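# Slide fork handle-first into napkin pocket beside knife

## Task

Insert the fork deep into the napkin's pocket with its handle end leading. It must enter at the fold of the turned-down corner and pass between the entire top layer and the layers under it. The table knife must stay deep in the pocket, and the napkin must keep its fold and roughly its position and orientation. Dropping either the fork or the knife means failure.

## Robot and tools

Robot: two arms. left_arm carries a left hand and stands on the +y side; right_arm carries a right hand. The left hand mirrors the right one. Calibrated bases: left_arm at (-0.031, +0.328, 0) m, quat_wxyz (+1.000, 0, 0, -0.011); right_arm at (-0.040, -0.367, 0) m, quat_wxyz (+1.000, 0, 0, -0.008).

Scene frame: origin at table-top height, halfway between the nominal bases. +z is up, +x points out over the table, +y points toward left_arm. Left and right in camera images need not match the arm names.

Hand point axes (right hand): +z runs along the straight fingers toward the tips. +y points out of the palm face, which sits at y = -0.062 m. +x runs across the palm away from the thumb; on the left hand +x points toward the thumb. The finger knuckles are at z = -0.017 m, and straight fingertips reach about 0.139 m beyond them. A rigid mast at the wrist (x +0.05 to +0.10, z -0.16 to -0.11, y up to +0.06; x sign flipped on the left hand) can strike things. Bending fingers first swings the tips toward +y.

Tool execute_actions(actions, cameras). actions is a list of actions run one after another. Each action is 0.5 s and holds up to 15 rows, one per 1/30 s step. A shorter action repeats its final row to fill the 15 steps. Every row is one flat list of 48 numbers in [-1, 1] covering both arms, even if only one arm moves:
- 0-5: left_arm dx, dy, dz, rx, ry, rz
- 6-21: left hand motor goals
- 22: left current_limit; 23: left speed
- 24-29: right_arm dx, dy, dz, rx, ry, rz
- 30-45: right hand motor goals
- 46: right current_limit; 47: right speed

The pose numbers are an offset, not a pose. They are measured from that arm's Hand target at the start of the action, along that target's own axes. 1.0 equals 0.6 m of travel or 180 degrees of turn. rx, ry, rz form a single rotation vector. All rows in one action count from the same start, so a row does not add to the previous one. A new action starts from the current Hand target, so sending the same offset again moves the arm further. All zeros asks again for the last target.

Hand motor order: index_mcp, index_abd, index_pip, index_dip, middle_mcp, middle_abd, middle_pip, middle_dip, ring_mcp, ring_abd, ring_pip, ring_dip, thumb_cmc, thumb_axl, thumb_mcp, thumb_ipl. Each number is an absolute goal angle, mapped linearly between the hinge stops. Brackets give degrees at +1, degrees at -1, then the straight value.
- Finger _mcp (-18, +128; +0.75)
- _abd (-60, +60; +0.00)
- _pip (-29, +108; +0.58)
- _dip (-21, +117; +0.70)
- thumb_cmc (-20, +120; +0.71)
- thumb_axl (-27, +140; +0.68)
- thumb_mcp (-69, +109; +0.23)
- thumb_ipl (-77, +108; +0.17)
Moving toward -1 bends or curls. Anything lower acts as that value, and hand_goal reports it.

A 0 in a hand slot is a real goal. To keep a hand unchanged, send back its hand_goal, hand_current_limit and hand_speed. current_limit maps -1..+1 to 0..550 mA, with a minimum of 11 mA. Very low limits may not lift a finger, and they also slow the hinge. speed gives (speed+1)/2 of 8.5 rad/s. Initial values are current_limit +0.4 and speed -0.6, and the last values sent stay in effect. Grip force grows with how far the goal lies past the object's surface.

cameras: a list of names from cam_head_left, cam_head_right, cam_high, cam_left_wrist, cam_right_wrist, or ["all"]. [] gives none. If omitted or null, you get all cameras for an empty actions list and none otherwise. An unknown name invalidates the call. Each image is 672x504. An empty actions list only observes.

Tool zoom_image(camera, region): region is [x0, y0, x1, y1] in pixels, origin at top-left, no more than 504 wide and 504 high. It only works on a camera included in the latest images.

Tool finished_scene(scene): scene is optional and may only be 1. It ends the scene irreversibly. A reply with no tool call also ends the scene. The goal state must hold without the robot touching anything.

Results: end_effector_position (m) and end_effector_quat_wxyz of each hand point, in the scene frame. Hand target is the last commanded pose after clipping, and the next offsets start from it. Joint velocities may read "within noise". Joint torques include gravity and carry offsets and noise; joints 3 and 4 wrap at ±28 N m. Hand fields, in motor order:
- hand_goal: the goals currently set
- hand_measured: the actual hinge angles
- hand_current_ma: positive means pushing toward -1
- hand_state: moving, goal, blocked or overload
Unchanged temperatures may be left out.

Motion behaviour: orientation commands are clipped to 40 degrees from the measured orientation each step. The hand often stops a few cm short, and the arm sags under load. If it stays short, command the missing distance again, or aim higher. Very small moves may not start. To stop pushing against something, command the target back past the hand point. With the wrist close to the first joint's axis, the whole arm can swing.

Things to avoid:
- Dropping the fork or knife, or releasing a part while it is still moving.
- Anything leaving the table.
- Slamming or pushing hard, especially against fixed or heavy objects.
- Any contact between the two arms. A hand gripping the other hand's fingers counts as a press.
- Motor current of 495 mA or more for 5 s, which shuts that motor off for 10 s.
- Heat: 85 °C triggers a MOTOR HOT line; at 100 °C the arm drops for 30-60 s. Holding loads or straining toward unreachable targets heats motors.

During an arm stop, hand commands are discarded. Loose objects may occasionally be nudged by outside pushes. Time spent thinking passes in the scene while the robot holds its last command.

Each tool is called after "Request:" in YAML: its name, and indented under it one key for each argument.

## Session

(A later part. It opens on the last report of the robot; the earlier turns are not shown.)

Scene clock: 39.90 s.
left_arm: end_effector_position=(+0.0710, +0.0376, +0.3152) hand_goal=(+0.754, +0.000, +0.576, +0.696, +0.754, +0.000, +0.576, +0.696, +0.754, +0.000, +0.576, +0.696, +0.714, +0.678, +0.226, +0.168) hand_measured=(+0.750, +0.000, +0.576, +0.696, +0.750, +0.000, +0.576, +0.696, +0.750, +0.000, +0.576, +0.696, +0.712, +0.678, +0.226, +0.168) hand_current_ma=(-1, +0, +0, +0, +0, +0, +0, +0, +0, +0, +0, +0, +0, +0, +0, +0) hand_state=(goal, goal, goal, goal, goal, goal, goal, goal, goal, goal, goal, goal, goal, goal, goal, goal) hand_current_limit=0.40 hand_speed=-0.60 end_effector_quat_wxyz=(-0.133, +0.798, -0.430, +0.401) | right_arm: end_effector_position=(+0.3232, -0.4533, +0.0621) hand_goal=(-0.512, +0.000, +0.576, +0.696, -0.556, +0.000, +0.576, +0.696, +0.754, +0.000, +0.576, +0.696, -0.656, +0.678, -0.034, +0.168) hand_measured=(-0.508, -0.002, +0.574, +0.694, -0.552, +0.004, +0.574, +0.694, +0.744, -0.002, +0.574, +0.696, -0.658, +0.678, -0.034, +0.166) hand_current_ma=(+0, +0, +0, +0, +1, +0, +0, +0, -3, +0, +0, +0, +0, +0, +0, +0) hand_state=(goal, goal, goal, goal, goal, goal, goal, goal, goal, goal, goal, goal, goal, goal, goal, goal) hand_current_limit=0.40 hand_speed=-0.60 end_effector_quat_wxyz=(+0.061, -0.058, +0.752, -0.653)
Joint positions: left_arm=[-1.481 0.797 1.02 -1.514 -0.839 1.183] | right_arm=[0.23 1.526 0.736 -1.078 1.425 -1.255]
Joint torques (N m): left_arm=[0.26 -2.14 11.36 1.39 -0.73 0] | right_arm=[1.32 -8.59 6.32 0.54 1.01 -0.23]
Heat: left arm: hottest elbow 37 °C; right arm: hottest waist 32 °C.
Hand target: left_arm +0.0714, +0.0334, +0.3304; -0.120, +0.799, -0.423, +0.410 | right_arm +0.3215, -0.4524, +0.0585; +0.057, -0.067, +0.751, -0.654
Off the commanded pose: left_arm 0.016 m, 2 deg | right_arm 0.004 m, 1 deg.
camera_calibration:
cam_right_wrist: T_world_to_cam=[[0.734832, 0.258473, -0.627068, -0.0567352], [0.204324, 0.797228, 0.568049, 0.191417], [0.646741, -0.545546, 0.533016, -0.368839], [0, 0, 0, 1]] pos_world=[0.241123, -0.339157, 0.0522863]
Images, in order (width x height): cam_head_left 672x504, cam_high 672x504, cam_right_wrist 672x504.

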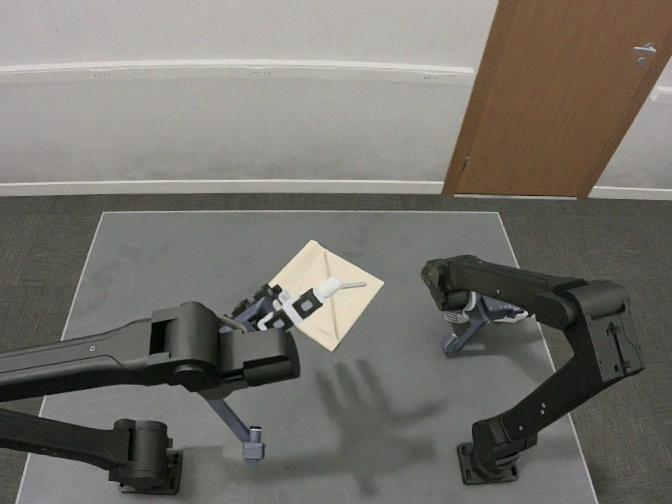

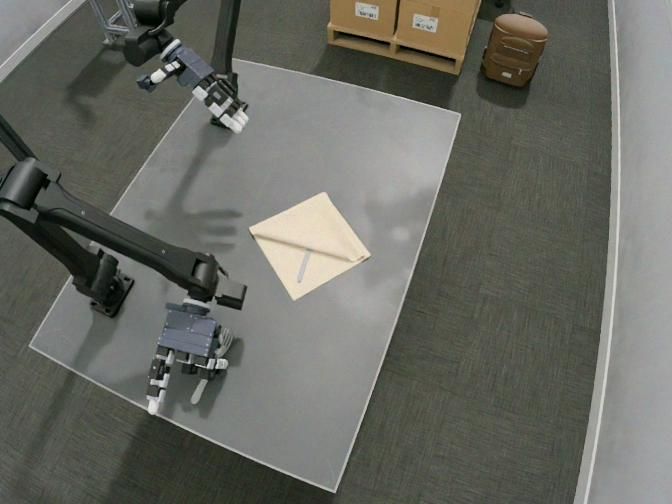

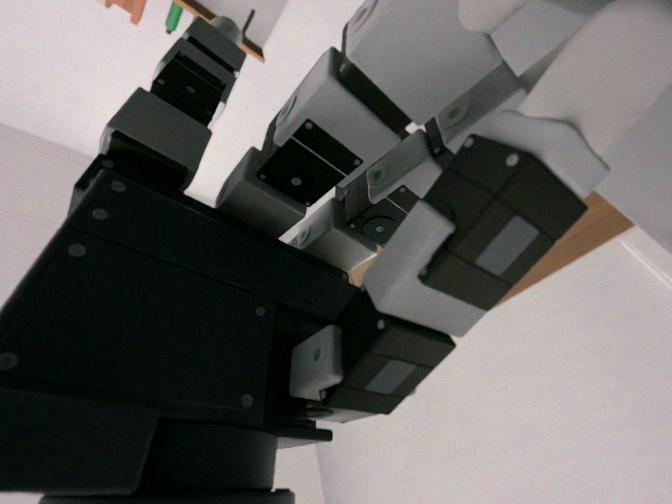

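Request:
execute_actions:
  actions:
    - [[0,0,0,0,0,0,0.754,0,0.576,0.696,0.754,0,0.576,0.696,0.754,0,0.576,0.696,0.714,0.678,0.226,0.168,0.4,-0.6,0,0,0,0,0,0,-0.513,-0.16,0.576,0.696,-0.556,0.16,0.576,0.696,0.754,0,0.576,0.696,-0.657,0.678,-0.034,0.168,0.4,-0.8]]
  cameras: ["cam_high","cam_right_wrist","cam_head_left"]

Request:
zoom_image:
  camera: "cam_high"
  region: [170, 320, 250, 420]

Scene clock: 40.87 s.
left_arm: end_effector_position=(+0.0710, +0.0376, +0.3152) hand_goal=(+0.754, +0.000, +0.576, +0.696, +0.754, +0.000, +0.576, +0.696, +0.754, +0.000, +0.576, +0.696, +0.714, +0.678, +0.226, +0.168) hand_measured=(+0.750, +0.000, +0.576, +0.696, +0.750, +0.000, +0.576, +0.696, +0.750, +0.000, +0.576, +0.696, +0.712, +0.678, +0.226, +0.168) hand_current_ma=(-1, +0, +0, +0, +0, +0, +0, +0, +0, +0, +0, +0, +0, +0, +0, +0) hand_state=(goal, goal, goal, goal, goal, goal, goal, goal, goal, goal, goal, goal, goal, goal, goal, goal) hand_current_limit=0.40 hand_speed=-0.60 end_effector_quat_wxyz=(-0.133, +0.798, -0.430, +0.401) | right_arm: end_effector_position=(+0.3235, -0.4532, +0.0619) hand_goal=(-0.512, -0.160, +0.576, +0.696, -0.556, +0.160, +0.576, +0.696, +0.754, +0.000, +0.576, +0.696, -0.656, +0.678, -0.034, +0.168) hand_measured=(-0.508, -0.102, +0.574, +0.694, -0.554, +0.092, +0.574, +0.694, +0.744, -0.002, +0.574, +0.696, -0.658, +0.678, -0.034, +0.166) hand_current_ma=(+0, +50, +0, +0, +0, -65, +0, +0, -3, +0, +0, +0, +0, +0, +0, +0) hand_state=(goal, blocked, goal, goal, goal, blocked, goal, goal, goal, goal, goal, goal, goal, goal, goal, goal) hand_current_limit=0.40 hand_speed=-0.80 end_effector_quat_wxyz=(+0.060, -0.059, +0.752, -0.653)
Joint positions: left_arm=[-1.481 0.797 1.02 -1.514 -0.839 1.183] | right_arm=[0.23 1.526 0.736 -1.074 1.425 -1.262]
Joint torques (N m): left_arm=[0.32 -2.08 11.37 1.37 -0.73 -0.01] | right_arm=[1.32 -8.7 6.22 0.54 1.01 -0.22]
Heat: left arm: hottest elbow 37 °C; right arm: hottest waist 32 °C.
Hand target: left_arm +0.0714, +0.0334, +0.3304; -0.120, +0.799, -0.423, +0.410 | right_arm +0.3215, -0.4524, +0.0585; +0.057, -0.067, +0.751, -0.654
Off the commanded pose: left_arm 0.016 m, 2 deg | right_arm 0.004 m, 1 deg.
camera_calibration:
cam_right_wrist: T_world_to_cam=[[0.733178, 0.259071, -0.628755, -0.056176], [0.204827, 0.797522, 0.567454, 0.191463], [0.648457, -0.54483, 0.531661, -0.368951], [0, 0, 0, 1]] pos_world=[0.241219, -0.339159, 0.0521895]
Images, in order (width x height): cam_head_left 672x504, cam_high 672x504, cam_right_wrist 672x504.

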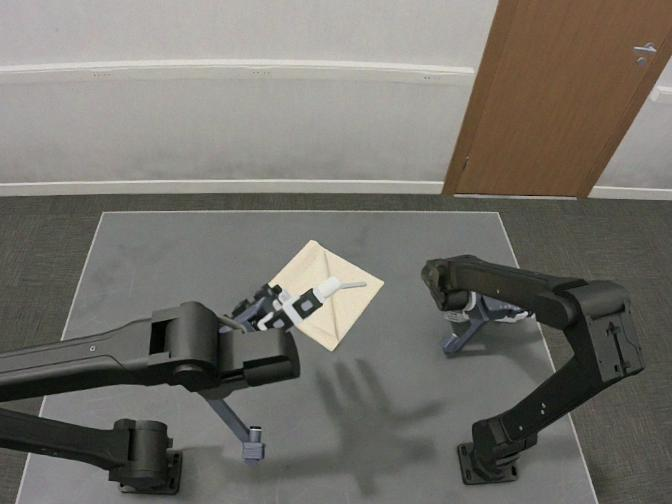

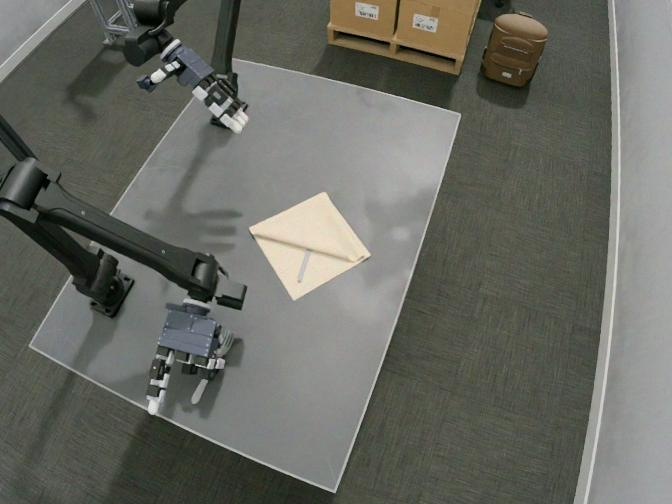

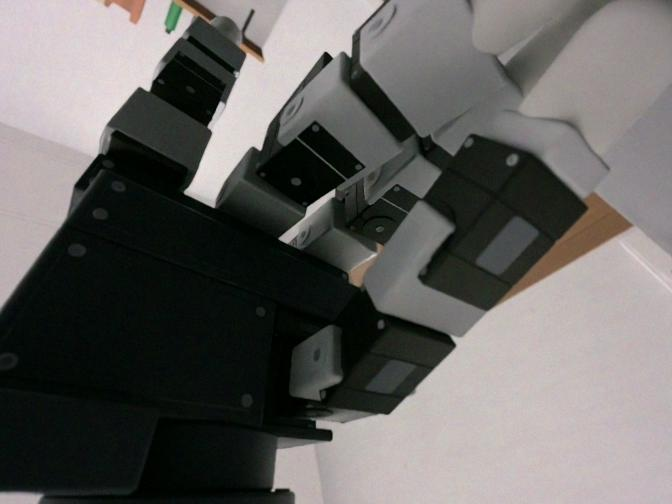

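Scaled by 5.040 from the camera's 672x504 image, which has a finer 960x720 frame.

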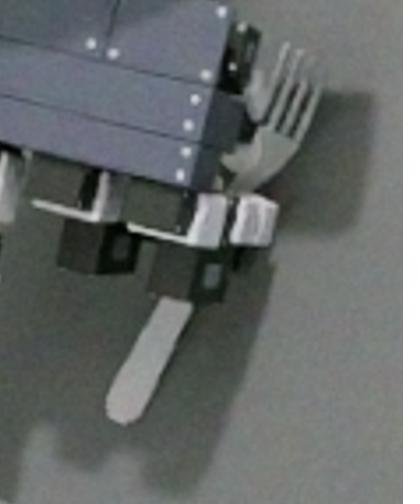

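Request:
execute_actions:
  actions:
    - [[0,0,0,0,0,0,0.754,0,0.576,0.696,0.754,0,0.576,0.696,0.754,0,0.576,0.696,0.714,0.678,0.226,0.168,0.4,-0.6,0,0,0,0,0,0,-0.513,-0.35,0.576,0.696,-0.556,0.35,0.576,0.696,0.754,0,0.576,0.696,-0.657,0.678,-0.034,0.168,0.4,-0.8]]
  cameras: ["cam_high","cam_right_wrist","cam_head_left"]

Request:
zoom_image:
  camera: "cam_high"
  region: [170, 320, 250, 420]

Request:
zoom_image:
  camera: "cam_right_wrist"
  region: [372, 0, 672, 220]

Scene clock: 41.77 s.
left_arm: end_effector_position=(+0.0710, +0.0376, +0.3152) hand_goal=(+0.754, +0.000, +0.576, +0.696, +0.754, +0.000, +0.576, +0.696, +0.754, +0.000, +0.576, +0.696, +0.714, +0.678, +0.226, +0.168) hand_measured=(+0.750, +0.000, +0.576, +0.696, +0.750, +0.000, +0.576, +0.696, +0.750, +0.000, +0.576, +0.696, +0.712, +0.678, +0.226, +0.168) hand_current_ma=(-1, +0, +0, +0, +0, +0, +0, +0, +0, +0, +0, +0, +0, +0, +0, +0) hand_state=(goal, goal, goal, goal, goal, goal, goal, goal, goal, goal, goal, goal, goal, goal, goal, goal) hand_current_limit=0.40 hand_speed=-0.60 end_effector_quat_wxyz=(-0.133, +0.798, -0.430, +0.401) | right_arm: end_effector_position=(+0.3235, -0.4531, +0.0619) hand_goal=(-0.512, -0.350, +0.576, +0.696, -0.556, +0.350, +0.576, +0.696, +0.754, +0.000, +0.576, +0.696, -0.656, +0.678, -0.034, +0.168) hand_measured=(-0.508, -0.110, +0.574, +0.694, -0.554, +0.096, +0.574, +0.694, +0.744, -0.002, +0.574, +0.696, -0.658, +0.678, -0.034, +0.166) hand_current_ma=(+0, +385, +0, +0, +0, -385, +0, +0, -3, +0, +0, +0, +0, +0, +0, +0) hand_state=(goal, blocked, goal, goal, goal, blocked, goal, goal, goal, goal, goal, goal, goal, goal, goal, goal) hand_current_limit=0.40 hand_speed=-0.80 end_effector_quat_wxyz=(+0.060, -0.059, +0.752, -0.653)
Joint positions: left_arm=[-1.481 0.797 1.02 -1.514 -0.839 1.183] | right_arm=[0.23 1.526 0.736 -1.072 1.425 -1.264]
Joint torques (N m): left_arm=[0.26 -2.2 11.36 1.37 -0.73 0] | right_arm=[1.32 -8.7 6.2 0.61 1.01 -0.21]
Heat: left arm: hottest elbow 37 °C; right arm: hottest waist 32 °C.
Hand target: left_arm +0.0714, +0.0334, +0.3304; -0.120, +0.799, -0.423, +0.410 | right_arm +0.3214, -0.4524, +0.0585; +0.057, -0.067, +0.751, -0.654
Off the commanded pose: left_arm 0.016 m, 2 deg | right_arm 0.004 m, 1 deg.
camera_calibration:
cam_right_wrist: T_world_to_cam=[[0.732614, 0.259225, -0.629348, -0.0559552], [0.205034, 0.797636, 0.567219, 0.191464], [0.649028, -0.54459, 0.53121, -0.368984], [0, 0, 0, 1]] pos_world=[0.241218, -0.339159, 0.0521906]
Images, in order (width x height): cam_head_left 672x504, cam_high 672x504, cam_right_wrist 672x504.

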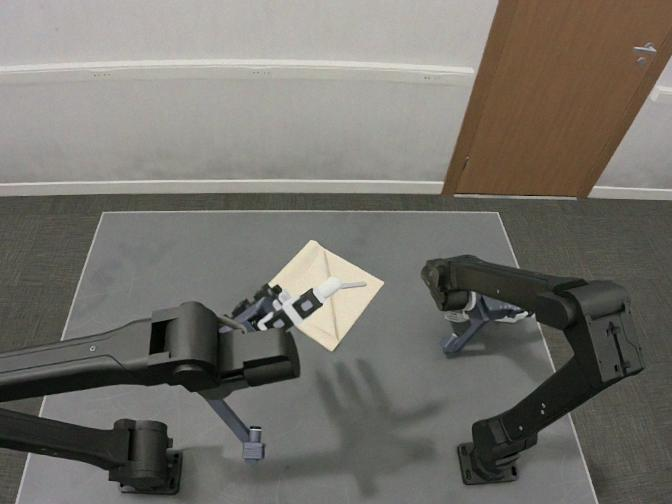

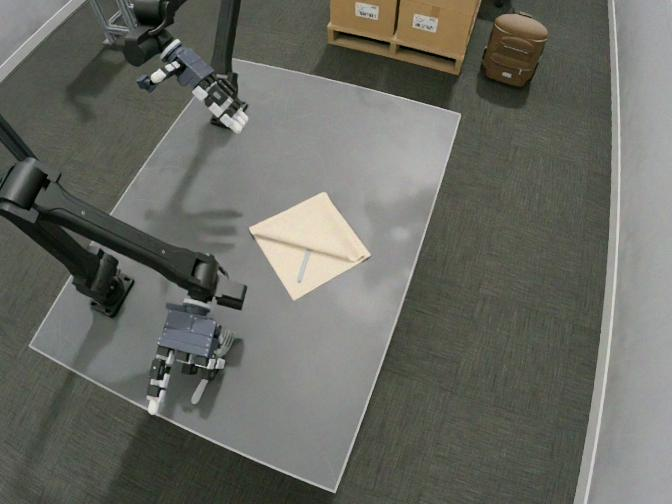

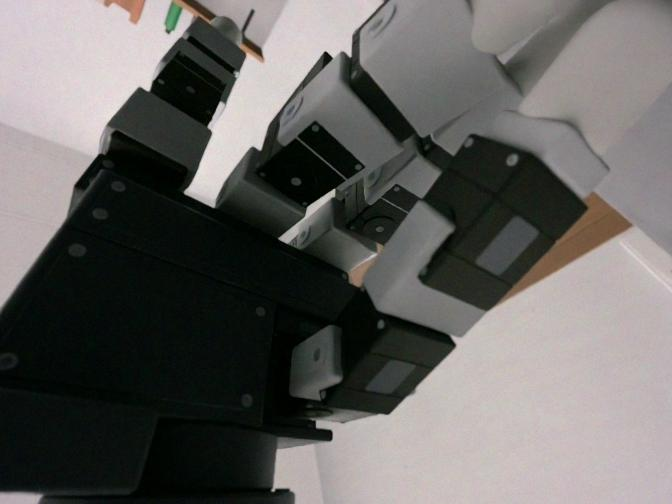

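Scaled by 5.040 from the camera's 672x504 image, which has a finer 960x720 frame.

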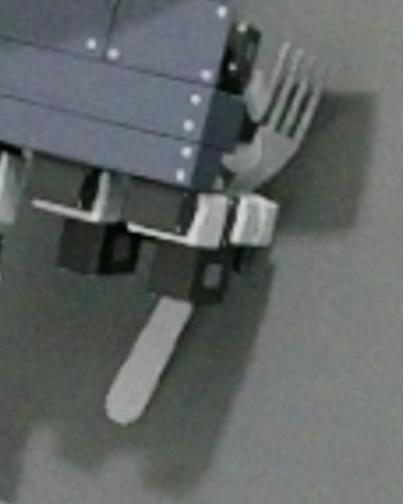

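Scaled by 1.680 from the camera's 672x504 image, which has a finer 960x720 frame.

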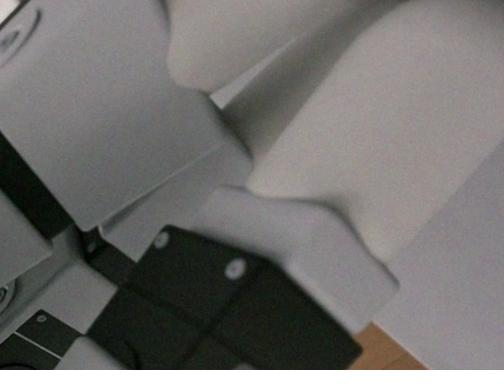

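Request:
execute_actions:
  actions:
    - [[0,0,0,0,0,0,0.754,0,0.576,0.696,0.754,0,0.576,0.696,0.754,0,0.576,0.696,0.714,0.678,0.226,0.168,0.4,-0.6,0,0,0,0,0,0,-0.513,-0.35,0.576,0.696,-0.556,0.35,0.576,0.696,0.754,0,0.576,0.696,-0.657,0.678,0.04,0.168,0.4,-0.8]]
    - [[0,0,0,0,0,0,0.754,0,0.576,0.696,0.754,0,0.576,0.696,0.754,0,0.576,0.696,0.714,0.678,0.226,0.168,0.4,-0.6,0,-0.033,-0.0046,0,0,0,-0.513,-0.35,0.576,0.696,-0.556,0.35,0.576,0.696,0.754,0,0.576,0.696,-0.657,0.678,0.04,0.168,0.4,-0.8]]
  cameras: ["cam_high","cam_right_wrist","cam_head_left"]

Request:
zoom_image:
  camera: "cam_high"
  region: [170, 320, 250, 420]

Request:
zoom_image:
  camera: "cam_head_left"
  region: [430, 280, 540, 350]

Scene clock: 43.33 s.
left_arm: end_effector_position=(+0.0710, +0.0376, +0.3152) hand_goal=(+0.754, +0.000, +0.576, +0.696, +0.754, +0.000, +0.576, +0.696, +0.754, +0.000, +0.576, +0.696, +0.714, +0.678, +0.226, +0.168) hand_measured=(+0.750, +0.000, +0.576, +0.696, +0.750, +0.000, +0.576, +0.696, +0.750, +0.000, +0.576, +0.696, +0.712, +0.678, +0.226, +0.168) hand_current_ma=(-1, +0, +0, +0, +0, +0, +0, +0, +0, +0, +0, +0, +0, +0, +0, +0) hand_state=(goal, goal, goal, goal, goal, goal, goal, goal, goal, goal, goal, goal, goal, goal, goal, goal) hand_current_limit=0.40 hand_speed=-0.60 end_effector_quat_wxyz=(-0.133, +0.798, -0.430, +0.401) | right_arm: end_effector_position=(+0.3187, -0.4541, +0.0709) hand_goal=(-0.512, -0.350, +0.576, +0.696, -0.556, +0.350, +0.576, +0.696, +0.754, +0.000, +0.576, +0.696, -0.656, +0.678, +0.040, +0.168) hand_measured=(-0.510, -0.110, +0.574, +0.694, -0.554, +0.096, +0.574, +0.694, +0.744, -0.002, +0.574, +0.696, -0.658, +0.678, +0.038, +0.166) hand_current_ma=(+0, +385, +0, +0, +0, -385, +0, +0, -3, +0, +0, +0, +0, +0, +0, +0) hand_state=(goal, blocked, goal, goal, goal, blocked, goal, goal, goal, goal, goal, goal, goal, goal, goal, goal) hand_current_limit=0.40 hand_speed=-0.80 end_effector_quat_wxyz=(+0.055, -0.064, +0.752, -0.654)
Joint positions: left_arm=[-1.481 0.797 1.02 -1.514 -0.839 1.183] | right_arm=[0.23 1.497 0.736 -1.105 1.425 -1.274]
Joint torques (N m): left_arm=[0.26 -2.08 11.37 1.37 -0.72 0] | right_arm=[1.26 -10.05 7.97 -0.23 1.01 -0.22]
Heat: left arm: hottest elbow 38 °C; right arm: hottest waist 32 °C.
Hand target: left_arm +0.0714, +0.0334, +0.3304; -0.120, +0.799, -0.423, +0.410 | right_arm +0.3214, -0.4524, +0.0784; +0.057, -0.067, +0.751, -0.654
Off the commanded pose: left_arm 0.016 m, 2 deg | right_arm 0.008 m, 0 deg.
camera_calibration:
cam_right_wrist: T_world_to_cam=[[0.723781, 0.258656, -0.639717, -0.043138], [0.211537, 0.799275, 0.562504, 0.187086], [0.656805, -0.542454, 0.523786, -0.372179], [0, 0, 0, 1]] pos_world=[0.236096, -0.340265, 0.0621092]
Images, in order (width x height): cam_head_left 672x504, cam_high 672x504, cam_right_wrist 672x504.

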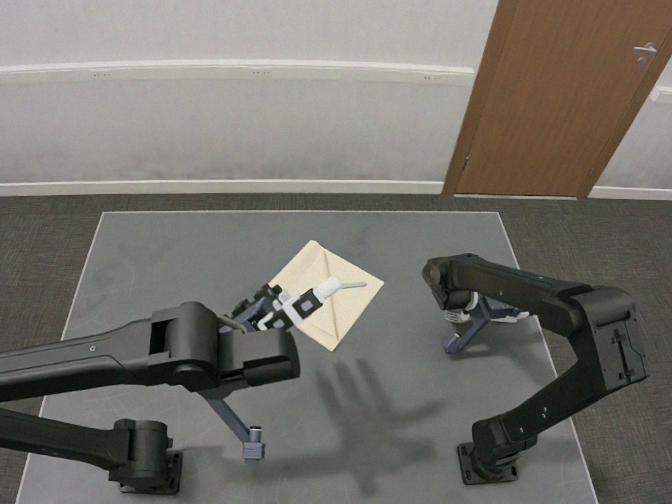

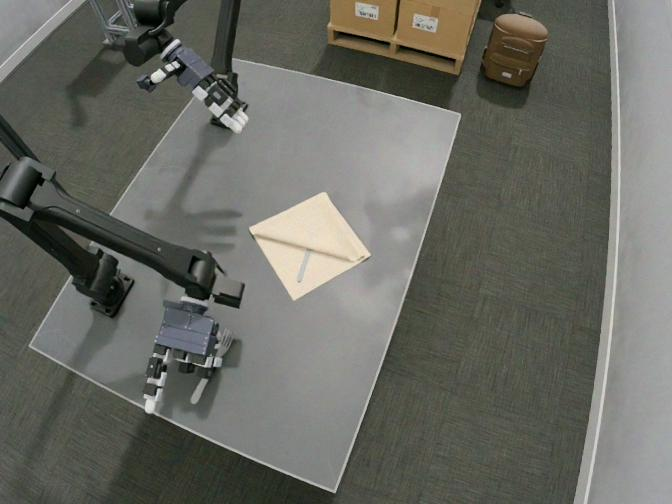

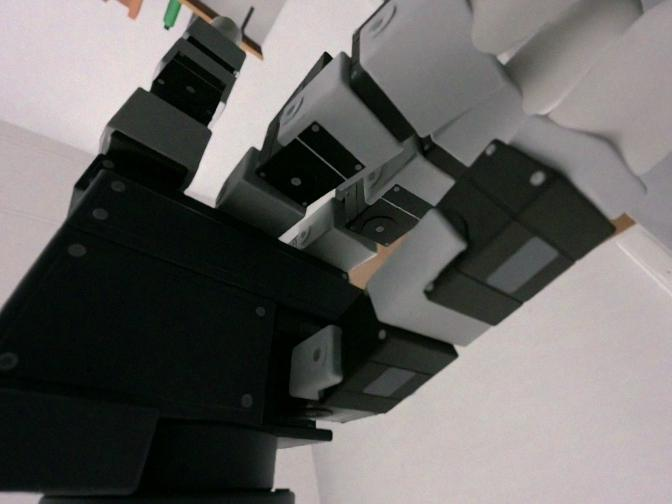

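Scaled by 5.040 from the camera's 672x504 image, which has a finer 960x720 frame.

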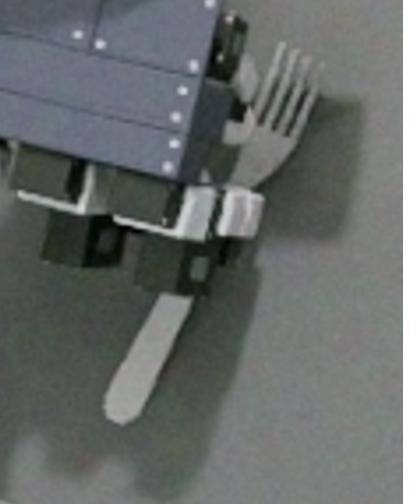

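Scaled by 4.582 from the camera's 672x504 image, which has a finer 960x720 frame.

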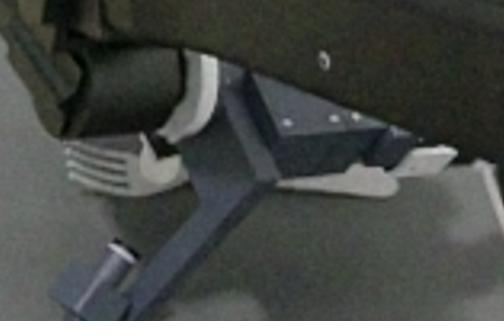

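Request:
execute_actions:
  actions:
    - [[0,0,0,0,0,0,0.754,0,0.576,0.696,0.754,0,0.576,0.696,0.754,0,0.576,0.696,0.714,0.678,0.226,0.168,0.4,-0.6,0,0,0,0,0,0,-0.513,0,0.576,0.696,-0.556,0,0.576,0.696,0.754,0,0.576,0.696,-0.657,0.678,0.112,-0.157,0.4,-0.6]]
    - [[0,0,0,0,0,0,0.754,0,0.576,0.696,0.754,0,0.576,0.696,0.754,0,0.576,0.696,0.714,0.678,0.226,0.168,0.4,-0.6,0.0135,-0.0062,0.0438,0,0,0,-0.513,0,0.576,0.696,-0.556,0,0.576,0.696,0.754,0,0.576,0.696,-0.657,0.678,0.112,-0.157,0.4,-0.6]]
    - [[0,0,0,0,0,0,0.754,0,0.576,0.696,0.754,0,0.576,0.696,0.754,0,0.576,0.696,0.714,0.678,0.226,0.168,0.4,-0.6,0,0.033,0.0046,0,0,0,-0.513,0,0.576,0.696,-0.556,0,0.576,0.696,0.754,0,0.576,0.696,-0.657,0.678,0.112,-0.157,0.4,-0.6]]
  cameras: ["cam_high","cam_head_left"]

Request:
zoom_image:
  camera: "cam_high"
  region: [170, 320, 250, 420]

Request:
zoom_image:
  camera: "cam_head_left"
  region: [430, 280, 540, 350]

Scene clock: 46.50 s.
left_arm: end_effector_position=(+0.0710, +0.0376, +0.3152) hand_goal=(+0.754, +0.000, +0.576, +0.696, +0.754, +0.000, +0.576, +0.696, +0.754, +0.000, +0.576, +0.696, +0.714, +0.678, +0.226, +0.168) hand_measured=(+0.750, +0.000, +0.576, +0.696, +0.750, +0.000, +0.576, +0.696, +0.750, +0.000, +0.576, +0.696, +0.712, +0.678, +0.226, +0.168) hand_current_ma=(-1, +0, +0, +0, +0, +0, +0, +0, +0, +0, +0, +0, +0, +0, +0, +0) hand_state=(goal, goal, goal, goal, goal, goal, goal, goal, goal, goal, goal, goal, goal, goal, goal, goal) hand_current_limit=0.40 hand_speed=-0.60 end_effector_quat_wxyz=(-0.133, +0.798, -0.430, +0.401) | right_arm: end_effector_position=(+0.3212, -0.4762, +0.0575) hand_goal=(-0.512, +0.000, +0.576, +0.696, -0.556, +0.000, +0.576, +0.696, +0.754, +0.000, +0.576, +0.696, -0.656, +0.678, +0.112, -0.156) hand_measured=(-0.512, +0.000, +0.574, +0.694, -0.554, +0.002, +0.574, +0.694, +0.744, -0.002, +0.574, +0.696, -0.656, +0.678, +0.110, -0.152) hand_current_ma=(+0, +0, +0, +0, +0, +0, +0, +0, -3, +0, +0, +0, +0, +0, +0, +1) hand_state=(goal, goal, goal, goal, goal, goal, goal, goal, goal, goal, goal, goal, goal, goal, goal, goal) hand_current_limit=0.40 hand_speed=-0.60 end_effector_quat_wxyz=(+0.053, -0.058, +0.749, -0.658)
Joint positions: left_arm=[-1.481 0.797 1.02 -1.514 -0.839 1.183] | right_arm=[0.164 1.46 0.65 -0.678 1.442 -1.651]
Joint torques (N m): left_arm=[0.32 -2.14 11.36 1.4 -0.73 -0.01] | right_arm=[0.38 -9.52 6.57 0.99 0.86 -0.3]
Heat: left arm: hottest elbow 38 °C; right arm: hottest waist 32 °C.
Hand target: left_arm +0.0714, +0.0334, +0.3304; -0.120, +0.799, -0.423, +0.410 | right_arm +0.3181, -0.4800, +0.0585; +0.057, -0.067, +0.751, -0.654
Off the commanded pose: left_arm 0.016 m, 2 deg | right_arm 0.005 m, 1 deg.
Images, in order (width x height): cam_head_left 672x504, cam_high 672x504.

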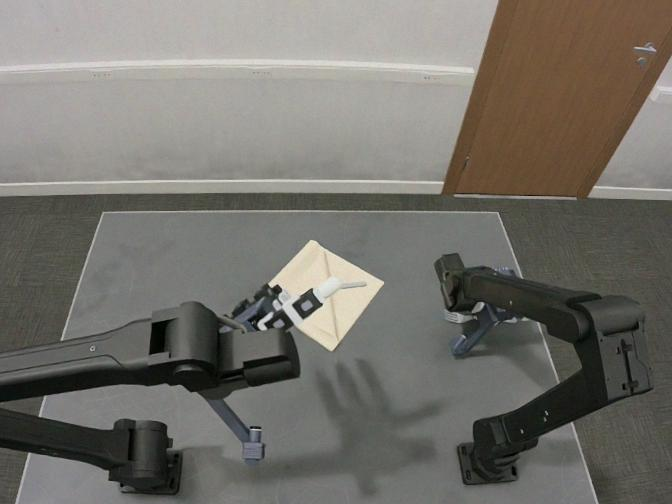

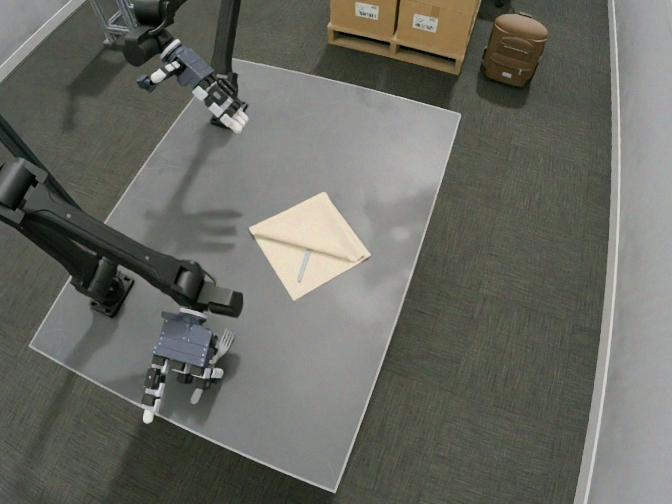

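Scaled by 5.040 from the camera's 672x504 image, which has a finer 960x720 frame.

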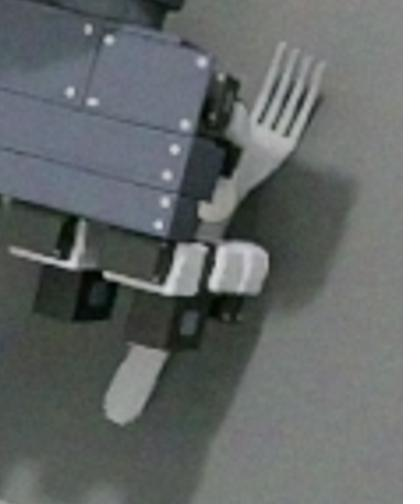

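Scaled by 4.582 from the camera's 672x504 image, which has a finer 960x720 frame.

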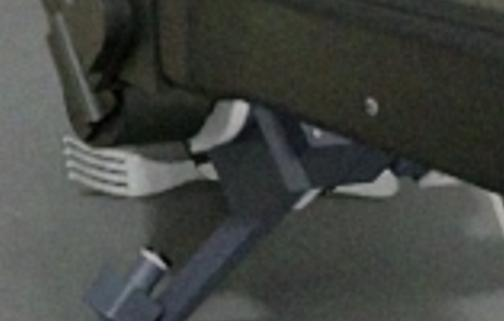

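Request:
execute_actions:
  actions:
    - [[0,0,0,0,0,0,0.754,0,0.576,0.696,0.754,0,0.576,0.696,0.754,0,0.576,0.696,0.714,0.678,0.226,0.168,0.4,-0.6,0,0,0,0,0,0,-0.513,-0.16,0.576,0.696,-0.556,0.16,0.576,0.696,0.754,0,0.576,0.696,-0.657,0.678,0.112,-0.157,0.4,-0.8]]
    - [[0,0,0,0,0,0,0.754,0,0.576,0.696,0.754,0,0.576,0.696,0.754,0,0.576,0.696,0.714,0.678,0.226,0.168,0.4,-0.6,0,0,0,0,0,0,-0.513,-0.35,0.576,0.696,-0.556,0.35,0.576,0.696,0.754,0,0.576,0.696,-0.657,0.678,0.112,-0.157,0.4,-0.8]]
  cameras: ["cam_high","cam_right_wrist"]

Request:
zoom_image:
  camera: "cam_high"
  region: [170, 320, 250, 420]

Scene clock: 48.27 s.
left_arm: end_effector_position=(+0.0710, +0.0376, +0.3152) hand_goal=(+0.754, +0.000, +0.576, +0.696, +0.754, +0.000, +0.576, +0.696, +0.754, +0.000, +0.576, +0.696, +0.714, +0.678, +0.226, +0.168) hand_measured=(+0.750, +0.000, +0.576, +0.696, +0.750, +0.000, +0.576, +0.696, +0.750, +0.000, +0.576, +0.696, +0.712, +0.678, +0.226, +0.168) hand_current_ma=(-1, +0, +0, +0, +0, +0, +0, +0, +0, +0, +0, +0, +0, +0, +0, +0) hand_state=(goal, goal, goal, goal, goal, goal, goal, goal, goal, goal, goal, goal, goal, goal, goal, goal) hand_current_limit=0.40 hand_speed=-0.60 end_effector_quat_wxyz=(-0.133, +0.798, -0.430, +0.401) | right_arm: end_effector_position=(+0.3224, -0.4761, +0.0571) hand_goal=(-0.512, -0.350, +0.576, +0.696, -0.556, +0.350, +0.576, +0.696, +0.754, +0.000, +0.576, +0.696, -0.656, +0.678, +0.112, -0.156) hand_measured=(-0.508, -0.092, +0.576, +0.694, -0.560, +0.078, +0.574, +0.694, +0.744, -0.002, +0.574, +0.696, -0.656, +0.678, +0.110, -0.152) hand_current_ma=(+0, +385, +0, +0, +0, -385, +0, +0, -3, +0, +0, +0, +0, +0, +0, +1) hand_state=(goal, blocked, goal, goal, goal, blocked, goal, goal, goal, goal, goal, goal, goal, goal, goal, goal) hand_current_limit=0.40 hand_speed=-0.80 end_effector_quat_wxyz=(+0.061, -0.065, +0.750, -0.655)
Joint positions: left_arm=[-1.481 0.797 1.02 -1.514 -0.839 1.183] | right_arm=[0.16 1.426 0.608 -0.494 1.431 -1.824]
Joint torques (N m): left_arm=[0.15 -2.14 11.34 1.36 -0.72 -0.01] | right_arm=[0.32 -9.35 6.53 1.2 0.82 -0.32]
Heat: left arm: hottest elbow 38 °C; right arm: hottest waist 32 °C.
Hand target: left_arm +0.0714, +0.0334, +0.3304; -0.120, +0.799, -0.423, +0.410 | right_arm +0.3180, -0.4800, +0.0584; +0.057, -0.067, +0.751, -0.654
Off the commanded pose: left_arm 0.016 m, 2 deg | right_arm 0.006 m, 1 deg.
camera_calibration:
cam_right_wrist: T_world_to_cam=[[0.727001, 0.262481, -0.634486, -0.0484991], [0.200783, 0.802396, 0.562003, 0.216606], [0.656624, -0.53597, 0.530641, -0.376527], [0, 0, 0, 1]] pos_world=[0.239005, -0.362881, 0.0472955]
Images, in order (width x height): cam_high 672x504, cam_right_wrist 672x504.

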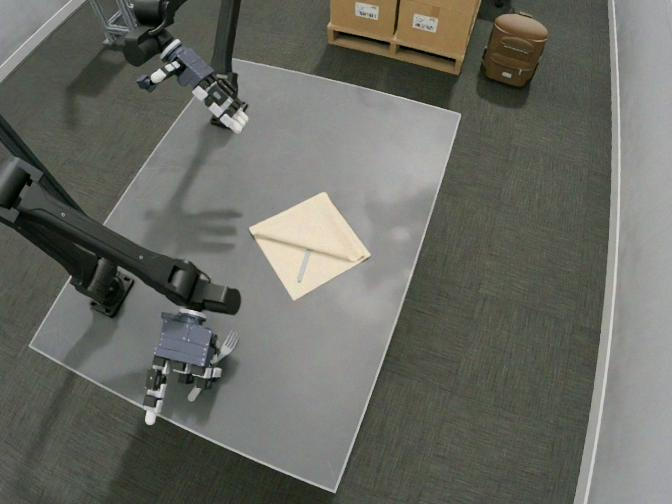

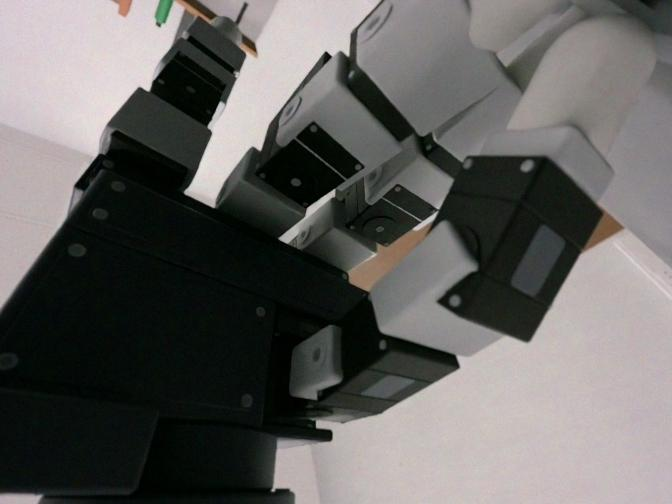

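Scaled by 5.040 from the camera's 672x504 image, which has a finer 960x720 frame.

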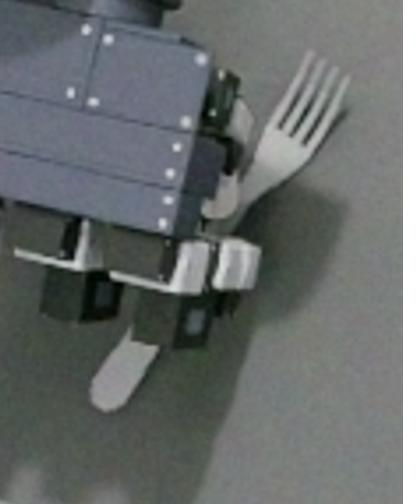

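Request:
execute_actions:
  actions:
    - [[0,0,0,0,0,0,0.754,0,0.576,0.696,0.754,0,0.576,0.696,0.754,0,0.576,0.696,0.714,0.678,0.226,0.168,0.4,-0.6,0,-0.033,-0.0046,0,0,0,-0.513,-0.35,0.576,0.696,-0.556,0.35,0.576,0.696,0.754,0,0.576,0.696,-0.657,0.678,0.112,-0.157,0.4,-0.8]]
  cameras: ["cam_high","cam_right_wrist"]

Request:
zoom_image:
  camera: "cam_high"
  region: [170, 320, 250, 420]

Scene clock: 49.60 s.
left_arm: end_effector_position=(+0.0710, +0.0376, +0.3152) hand_goal=(+0.754, +0.000, +0.576, +0.696, +0.754, +0.000, +0.576, +0.696, +0.754, +0.000, +0.576, +0.696, +0.714, +0.678, +0.226, +0.168) hand_measured=(+0.750, +0.000, +0.576, +0.696, +0.750, +0.000, +0.576, +0.696, +0.750, +0.000, +0.576, +0.696, +0.712, +0.678, +0.226, +0.168) hand_current_ma=(-1, +0, +0, +0, +0, +0, +0, +0, +0, +0, +0, +0, +0, +0, +0, +0) hand_state=(goal, goal, goal, goal, goal, goal, goal, goal, goal, goal, goal, goal, goal, goal, goal, goal) hand_current_limit=0.40 hand_speed=-0.60 end_effector_quat_wxyz=(-0.133, +0.798, -0.430, +0.401) | right_arm: end_effector_position=(+0.3190, -0.4768, +0.0737) hand_goal=(-0.512, -0.350, +0.576, +0.696, -0.556, +0.350, +0.576, +0.696, +0.754, +0.000, +0.576, +0.696, -0.656, +0.678, +0.112, -0.156) hand_measured=(-0.500, -0.124, +0.582, +0.698, -0.564, +0.086, +0.572, +0.694, +0.744, -0.002, +0.574, +0.696, -0.656, +0.678, +0.110, -0.152) hand_current_ma=(+4, +385, +1, +0, -2, -385, -1, +0, -3, +0, +0, +0, +0, +0, +0, +1) hand_state=(goal, blocked, goal, goal, goal, blocked, goal, goal, goal, goal, goal, goal, goal, goal, goal, goal) hand_current_limit=0.40 hand_speed=-0.80 end_effector_quat_wxyz=(+0.062, -0.066, +0.751, -0.654)
Joint positions: left_arm=[-1.481 0.797 1.02 -1.514 -0.839 1.183] | right_arm=[0.158 1.366 0.608 -0.517 1.427 -1.863]
Joint torques (N m): left_arm=[0.26 -2.08 11.38 1.39 -0.72 -0.01] | right_arm=[0.38 -8.64 8.27 0.49 0.89 -0.21]
Heat: left arm: hottest elbow 38 °C; right arm: hottest waist 32 °C.
Hand target: left_arm +0.0714, +0.0334, +0.3304; -0.120, +0.799, -0.423, +0.410 | right_arm +0.3180, -0.4800, +0.0783; +0.057, -0.067, +0.751, -0.654
Off the commanded pose: left_arm 0.016 m, 2 deg | right_arm 0.006 m, 1 deg.
camera_calibration:
cam_right_wrist: T_world_to_cam=[[0.725449, 0.266911, -0.634415, -0.0326749], [0.197777, 0.802032, 0.563586, 0.209248], [0.659249, -0.534325, 0.529044, -0.38344], [0, 0, 0, 1]] pos_world=[0.235102, -0.363984, 0.0641977]
Images, in order (width x height): cam_high 672x504, cam_right_wrist 672x504.

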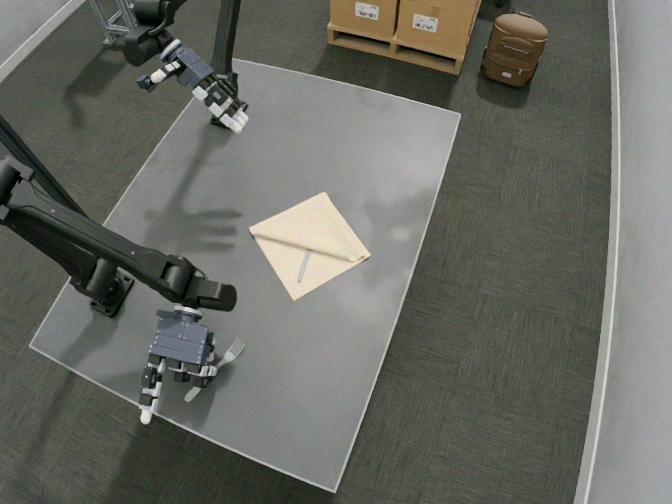

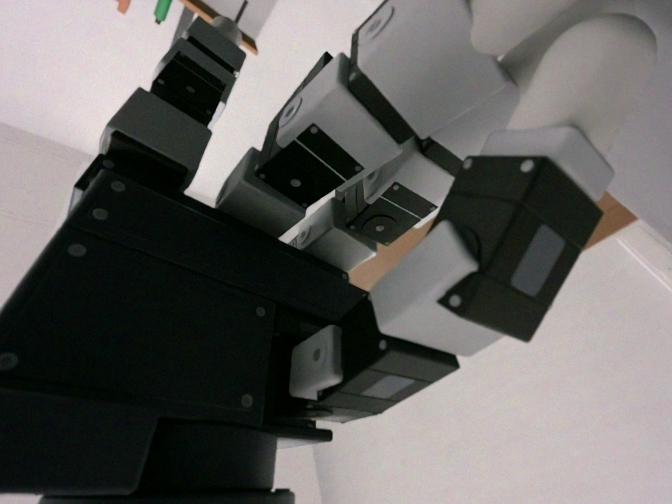

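Scaled by 5.040 from the camera's 672x504 image, which has a finer 960x720 frame.

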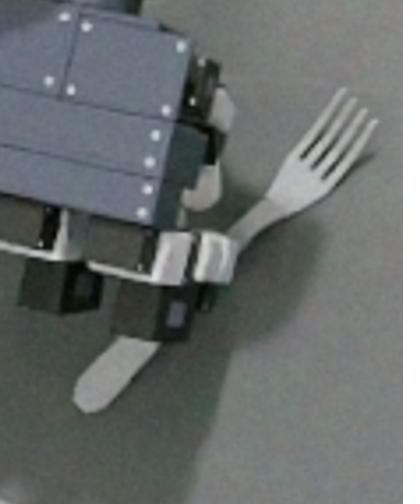

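Request:
zoom_image:
  camera: "cam_high"
  region: [180, 330, 250, 410]

Scaled by 6.300 from the camera's 672x504 image, which has a finer 960x720 frame.

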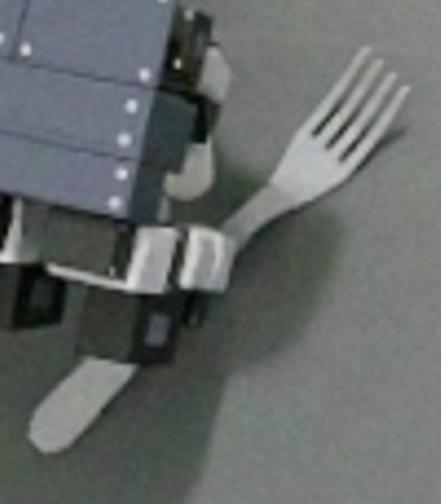

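Request:
execute_actions:
  actions: []
  cameras: ["cam_head_left","cam_high","cam_head_right"]

Request:
zoom_image:
  camera: "cam_head_left"
  region: [430, 280, 540, 350]

Request:
zoom_image:
  camera: "cam_head_right"
  region: [430, 280, 540, 350]

Scene clock: 50.93 s.
left_arm: end_effector_position=(+0.0710, +0.0376, +0.3152) hand_goal=(+0.754, +0.000, +0.576, +0.696, +0.754, +0.000, +0.576, +0.696, +0.754, +0.000, +0.576, +0.696, +0.714, +0.678, +0.226, +0.168) hand_measured=(+0.750, +0.000, +0.576, +0.696, +0.750, +0.000, +0.576, +0.696, +0.750, +0.000, +0.576, +0.696, +0.712, +0.678, +0.226, +0.168) hand_current_ma=(-1, +0, +0, +0, +0, +0, +0, +0, +0, +0, +0, +0, +0, +0, +0, +0) hand_state=(goal, goal, goal, goal, goal, goal, goal, goal, goal, goal, goal, goal, goal, goal, goal, goal) hand_current_limit=0.40 hand_speed=-0.60 end_effector_quat_wxyz=(-0.133, +0.798, -0.430, +0.401) | right_arm: end_effector_position=(+0.3189, -0.4768, +0.0737) hand_goal=(-0.512, -0.350, +0.576, +0.696, -0.556, +0.350, +0.576, +0.696, +0.754, +0.000, +0.576, +0.696, -0.656, +0.678, +0.112, -0.156) hand_measured=(-0.500, -0.124, +0.582, +0.698, -0.564, +0.086, +0.572, +0.694, +0.744, -0.002, +0.574, +0.696, -0.656, +0.678, +0.110, -0.152) hand_current_ma=(+4, +385, +1, +0, -2, -385, -1, +0, -3, +0, +0, +0, +0, +0, +0, +1) hand_state=(goal, blocked, goal, goal, goal, blocked, goal, goal, goal, goal, goal, goal, goal, goal, goal, goal) hand_current_limit=0.40 hand_speed=-0.80 end_effector_quat_wxyz=(+0.062, -0.067, +0.751, -0.654)
Joint positions: left_arm=[-1.481 0.797 1.02 -1.514 -0.839 1.183] | right_arm=[0.158 1.366 0.608 -0.517 1.427 -1.863]
Joint velocities: within noise
Joint torques (N m): left_arm=[0.32 -2.08 11.36 1.37 -0.73 0] | right_arm=[0.38 -8.76 8.31 0.49 0.89 -0.23]
Motor temperatures (°C): left_arm=[32 31 38 25 29 29] | right_arm=[32 29 31 26 27 26]
Heat: left arm: hottest elbow 38 °C; right arm: hottest waist 32 °C.
Hand target: left_arm +0.0714, +0.0334, +0.3304; -0.120, +0.799, -0.423, +0.410 | right_arm +0.3180, -0.4800, +0.0783; +0.057, -0.067, +0.751, -0.654
Off the commanded pose: left_arm 0.016 m, 2 deg | right_arm 0.006 m, 1 deg.
Images, in order (width x height): cam_head_left 672x504, cam_head_right 672x504, cam_high 672x504.

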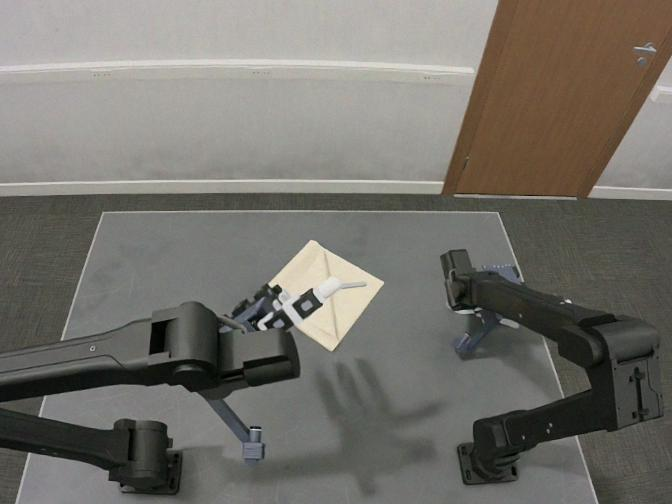

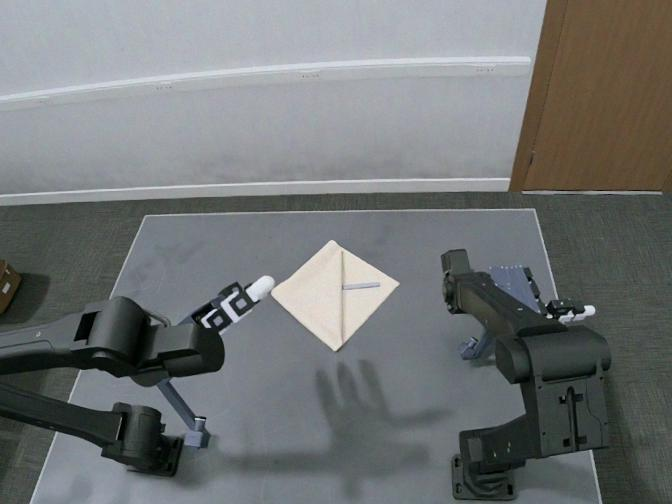

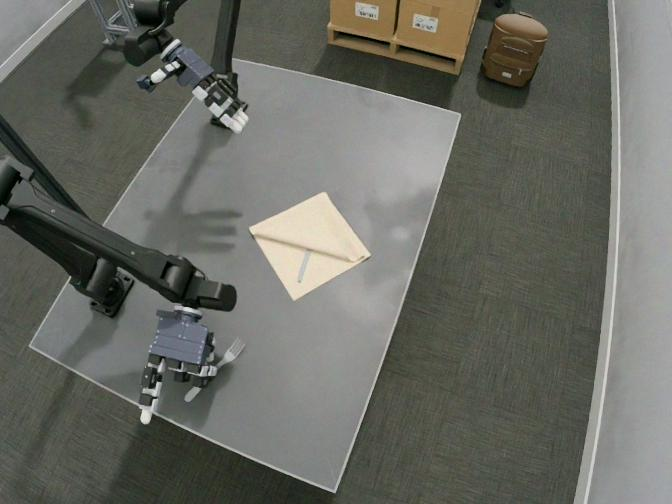

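Scaled by 4.582 from the camera's 672x504 image, which has a finer 960x720 frame.

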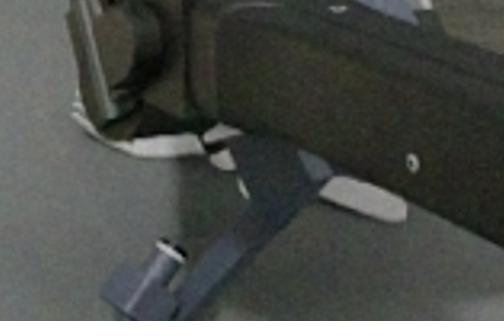

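Scaled by 4.582 from the camera's 672x504 image, which has a finer 960x720 frame.

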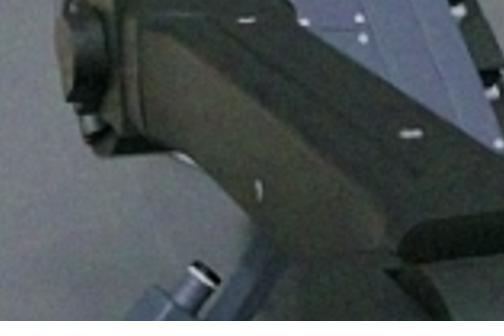

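Request:
execute_actions:
  actions:
    - [[0,0,0,0,0,0,0.754,0,0.576,0.696,0.754,0,0.576,0.696,0.754,0,0.576,0.696,0.714,0.678,0.226,0.168,0.4,-0.6,0,0.02,0.0028,0,0,0,-0.508,-0.05,0.576,0.696,-0.556,0.05,0.576,0.696,0.754,0,0.576,0.696,-0.657,0.678,0.112,-0.157,0.4,-0.8]]
    - [[0,0,0,0,0,0,0.754,0,0.576,0.696,0.754,0,0.576,0.696,0.754,0,0.576,0.696,0.714,0.678,0.226,0.168,0.4,-0.6,0,0,0,0,0,0,-0.513,0.03,0.576,0.696,-0.513,-0.03,0.576,0.696,0.754,0,0.576,0.696,-0.657,0.678,0.112,-0.157,0.4,-0.6]]
  cameras: ["cam_high","cam_head_left"]

Request:
zoom_image:
  camera: "cam_high"
  region: [180, 330, 250, 410]

Scene clock: 55.70 s.
left_arm: end_effector_position=(+0.0710, +0.0376, +0.3152) hand_goal=(+0.754, +0.000, +0.576, +0.696, +0.754, +0.000, +0.576, +0.696, +0.754, +0.000, +0.576, +0.696, +0.714, +0.678, +0.226, +0.168) hand_measured=(+0.750, +0.000, +0.576, +0.696, +0.750, +0.000, +0.576, +0.696, +0.750, +0.000, +0.576, +0.696, +0.712, +0.678, +0.226, +0.168) hand_current_ma=(-1, +0, +0, +0, +0, +0, +0, +0, +0, +0, +0, +0, +0, +0, +0, +0) hand_state=(goal, goal, goal, goal, goal, goal, goal, goal, goal, goal, goal, goal, goal, goal, goal, goal) hand_current_limit=0.40 hand_speed=-0.60 end_effector_quat_wxyz=(-0.133, +0.798, -0.430, +0.401) | right_arm: end_effector_position=(+0.3212, -0.4765, +0.0712) hand_goal=(-0.512, +0.030, +0.576, +0.696, -0.512, -0.030, +0.576, +0.696, +0.754, +0.000, +0.576, +0.696, -0.656, +0.678, +0.112, -0.156) hand_measured=(-0.508, +0.026, +0.580, +0.698, -0.514, -0.026, +0.574, +0.694, +0.744, -0.002, +0.574, +0.696, -0.656, +0.678, +0.110, -0.152) hand_current_ma=(+1, +0, +0, +0, +0, +0, +0, +0, -3, +0, +0, +0, +0, +0, +0, +1) hand_state=(goal, goal, goal, goal, goal, goal, goal, goal, goal, goal, goal, goal, goal, goal, goal, goal) hand_current_limit=0.40 hand_speed=-0.60 end_effector_quat_wxyz=(+0.064, -0.065, +0.751, -0.654)
Joint positions: left_arm=[-1.481 0.797 1.02 -1.514 -0.839 1.183] | right_arm=[0.158 1.377 0.608 -0.501 1.427 -1.863]
Joint torques (N m): left_arm=[0.21 -2.08 11.38 1.37 -0.73 0] | right_arm=[0.38 -7.06 7.01 1.42 0.89 -0.2]
Heat: left arm: hottest elbow 38 °C; right arm: hottest waist 32 °C.
Hand target: left_arm +0.0714, +0.0334, +0.3304; -0.120, +0.799, -0.423, +0.410 | right_arm +0.3180, -0.4800, +0.0662; +0.057, -0.067, +0.751, -0.654
Off the commanded pose: left_arm 0.016 m, 2 deg | right_arm 0.007 m, 1 deg.
Images, in order (width x height): cam_head_left 672x504, cam_high 672x504.

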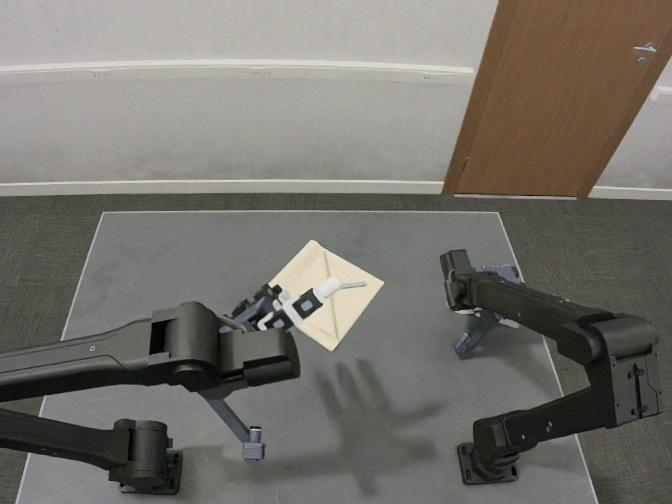

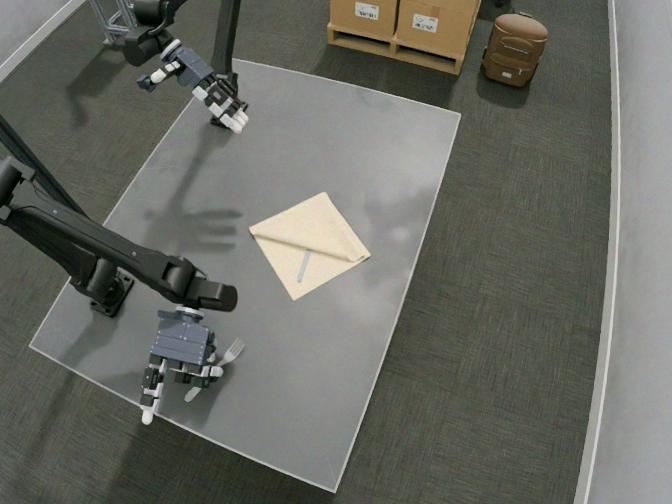

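Scaled by 6.300 from the camera's 672x504 image, which has a finer 960x720 frame.

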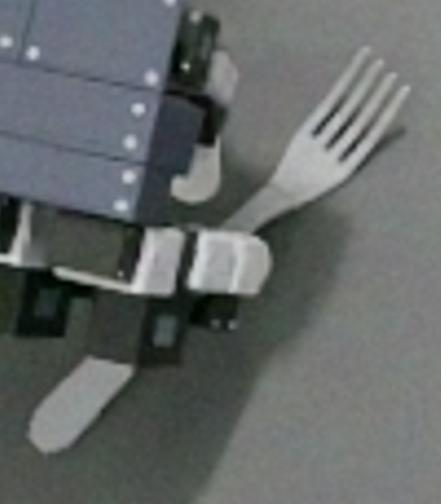

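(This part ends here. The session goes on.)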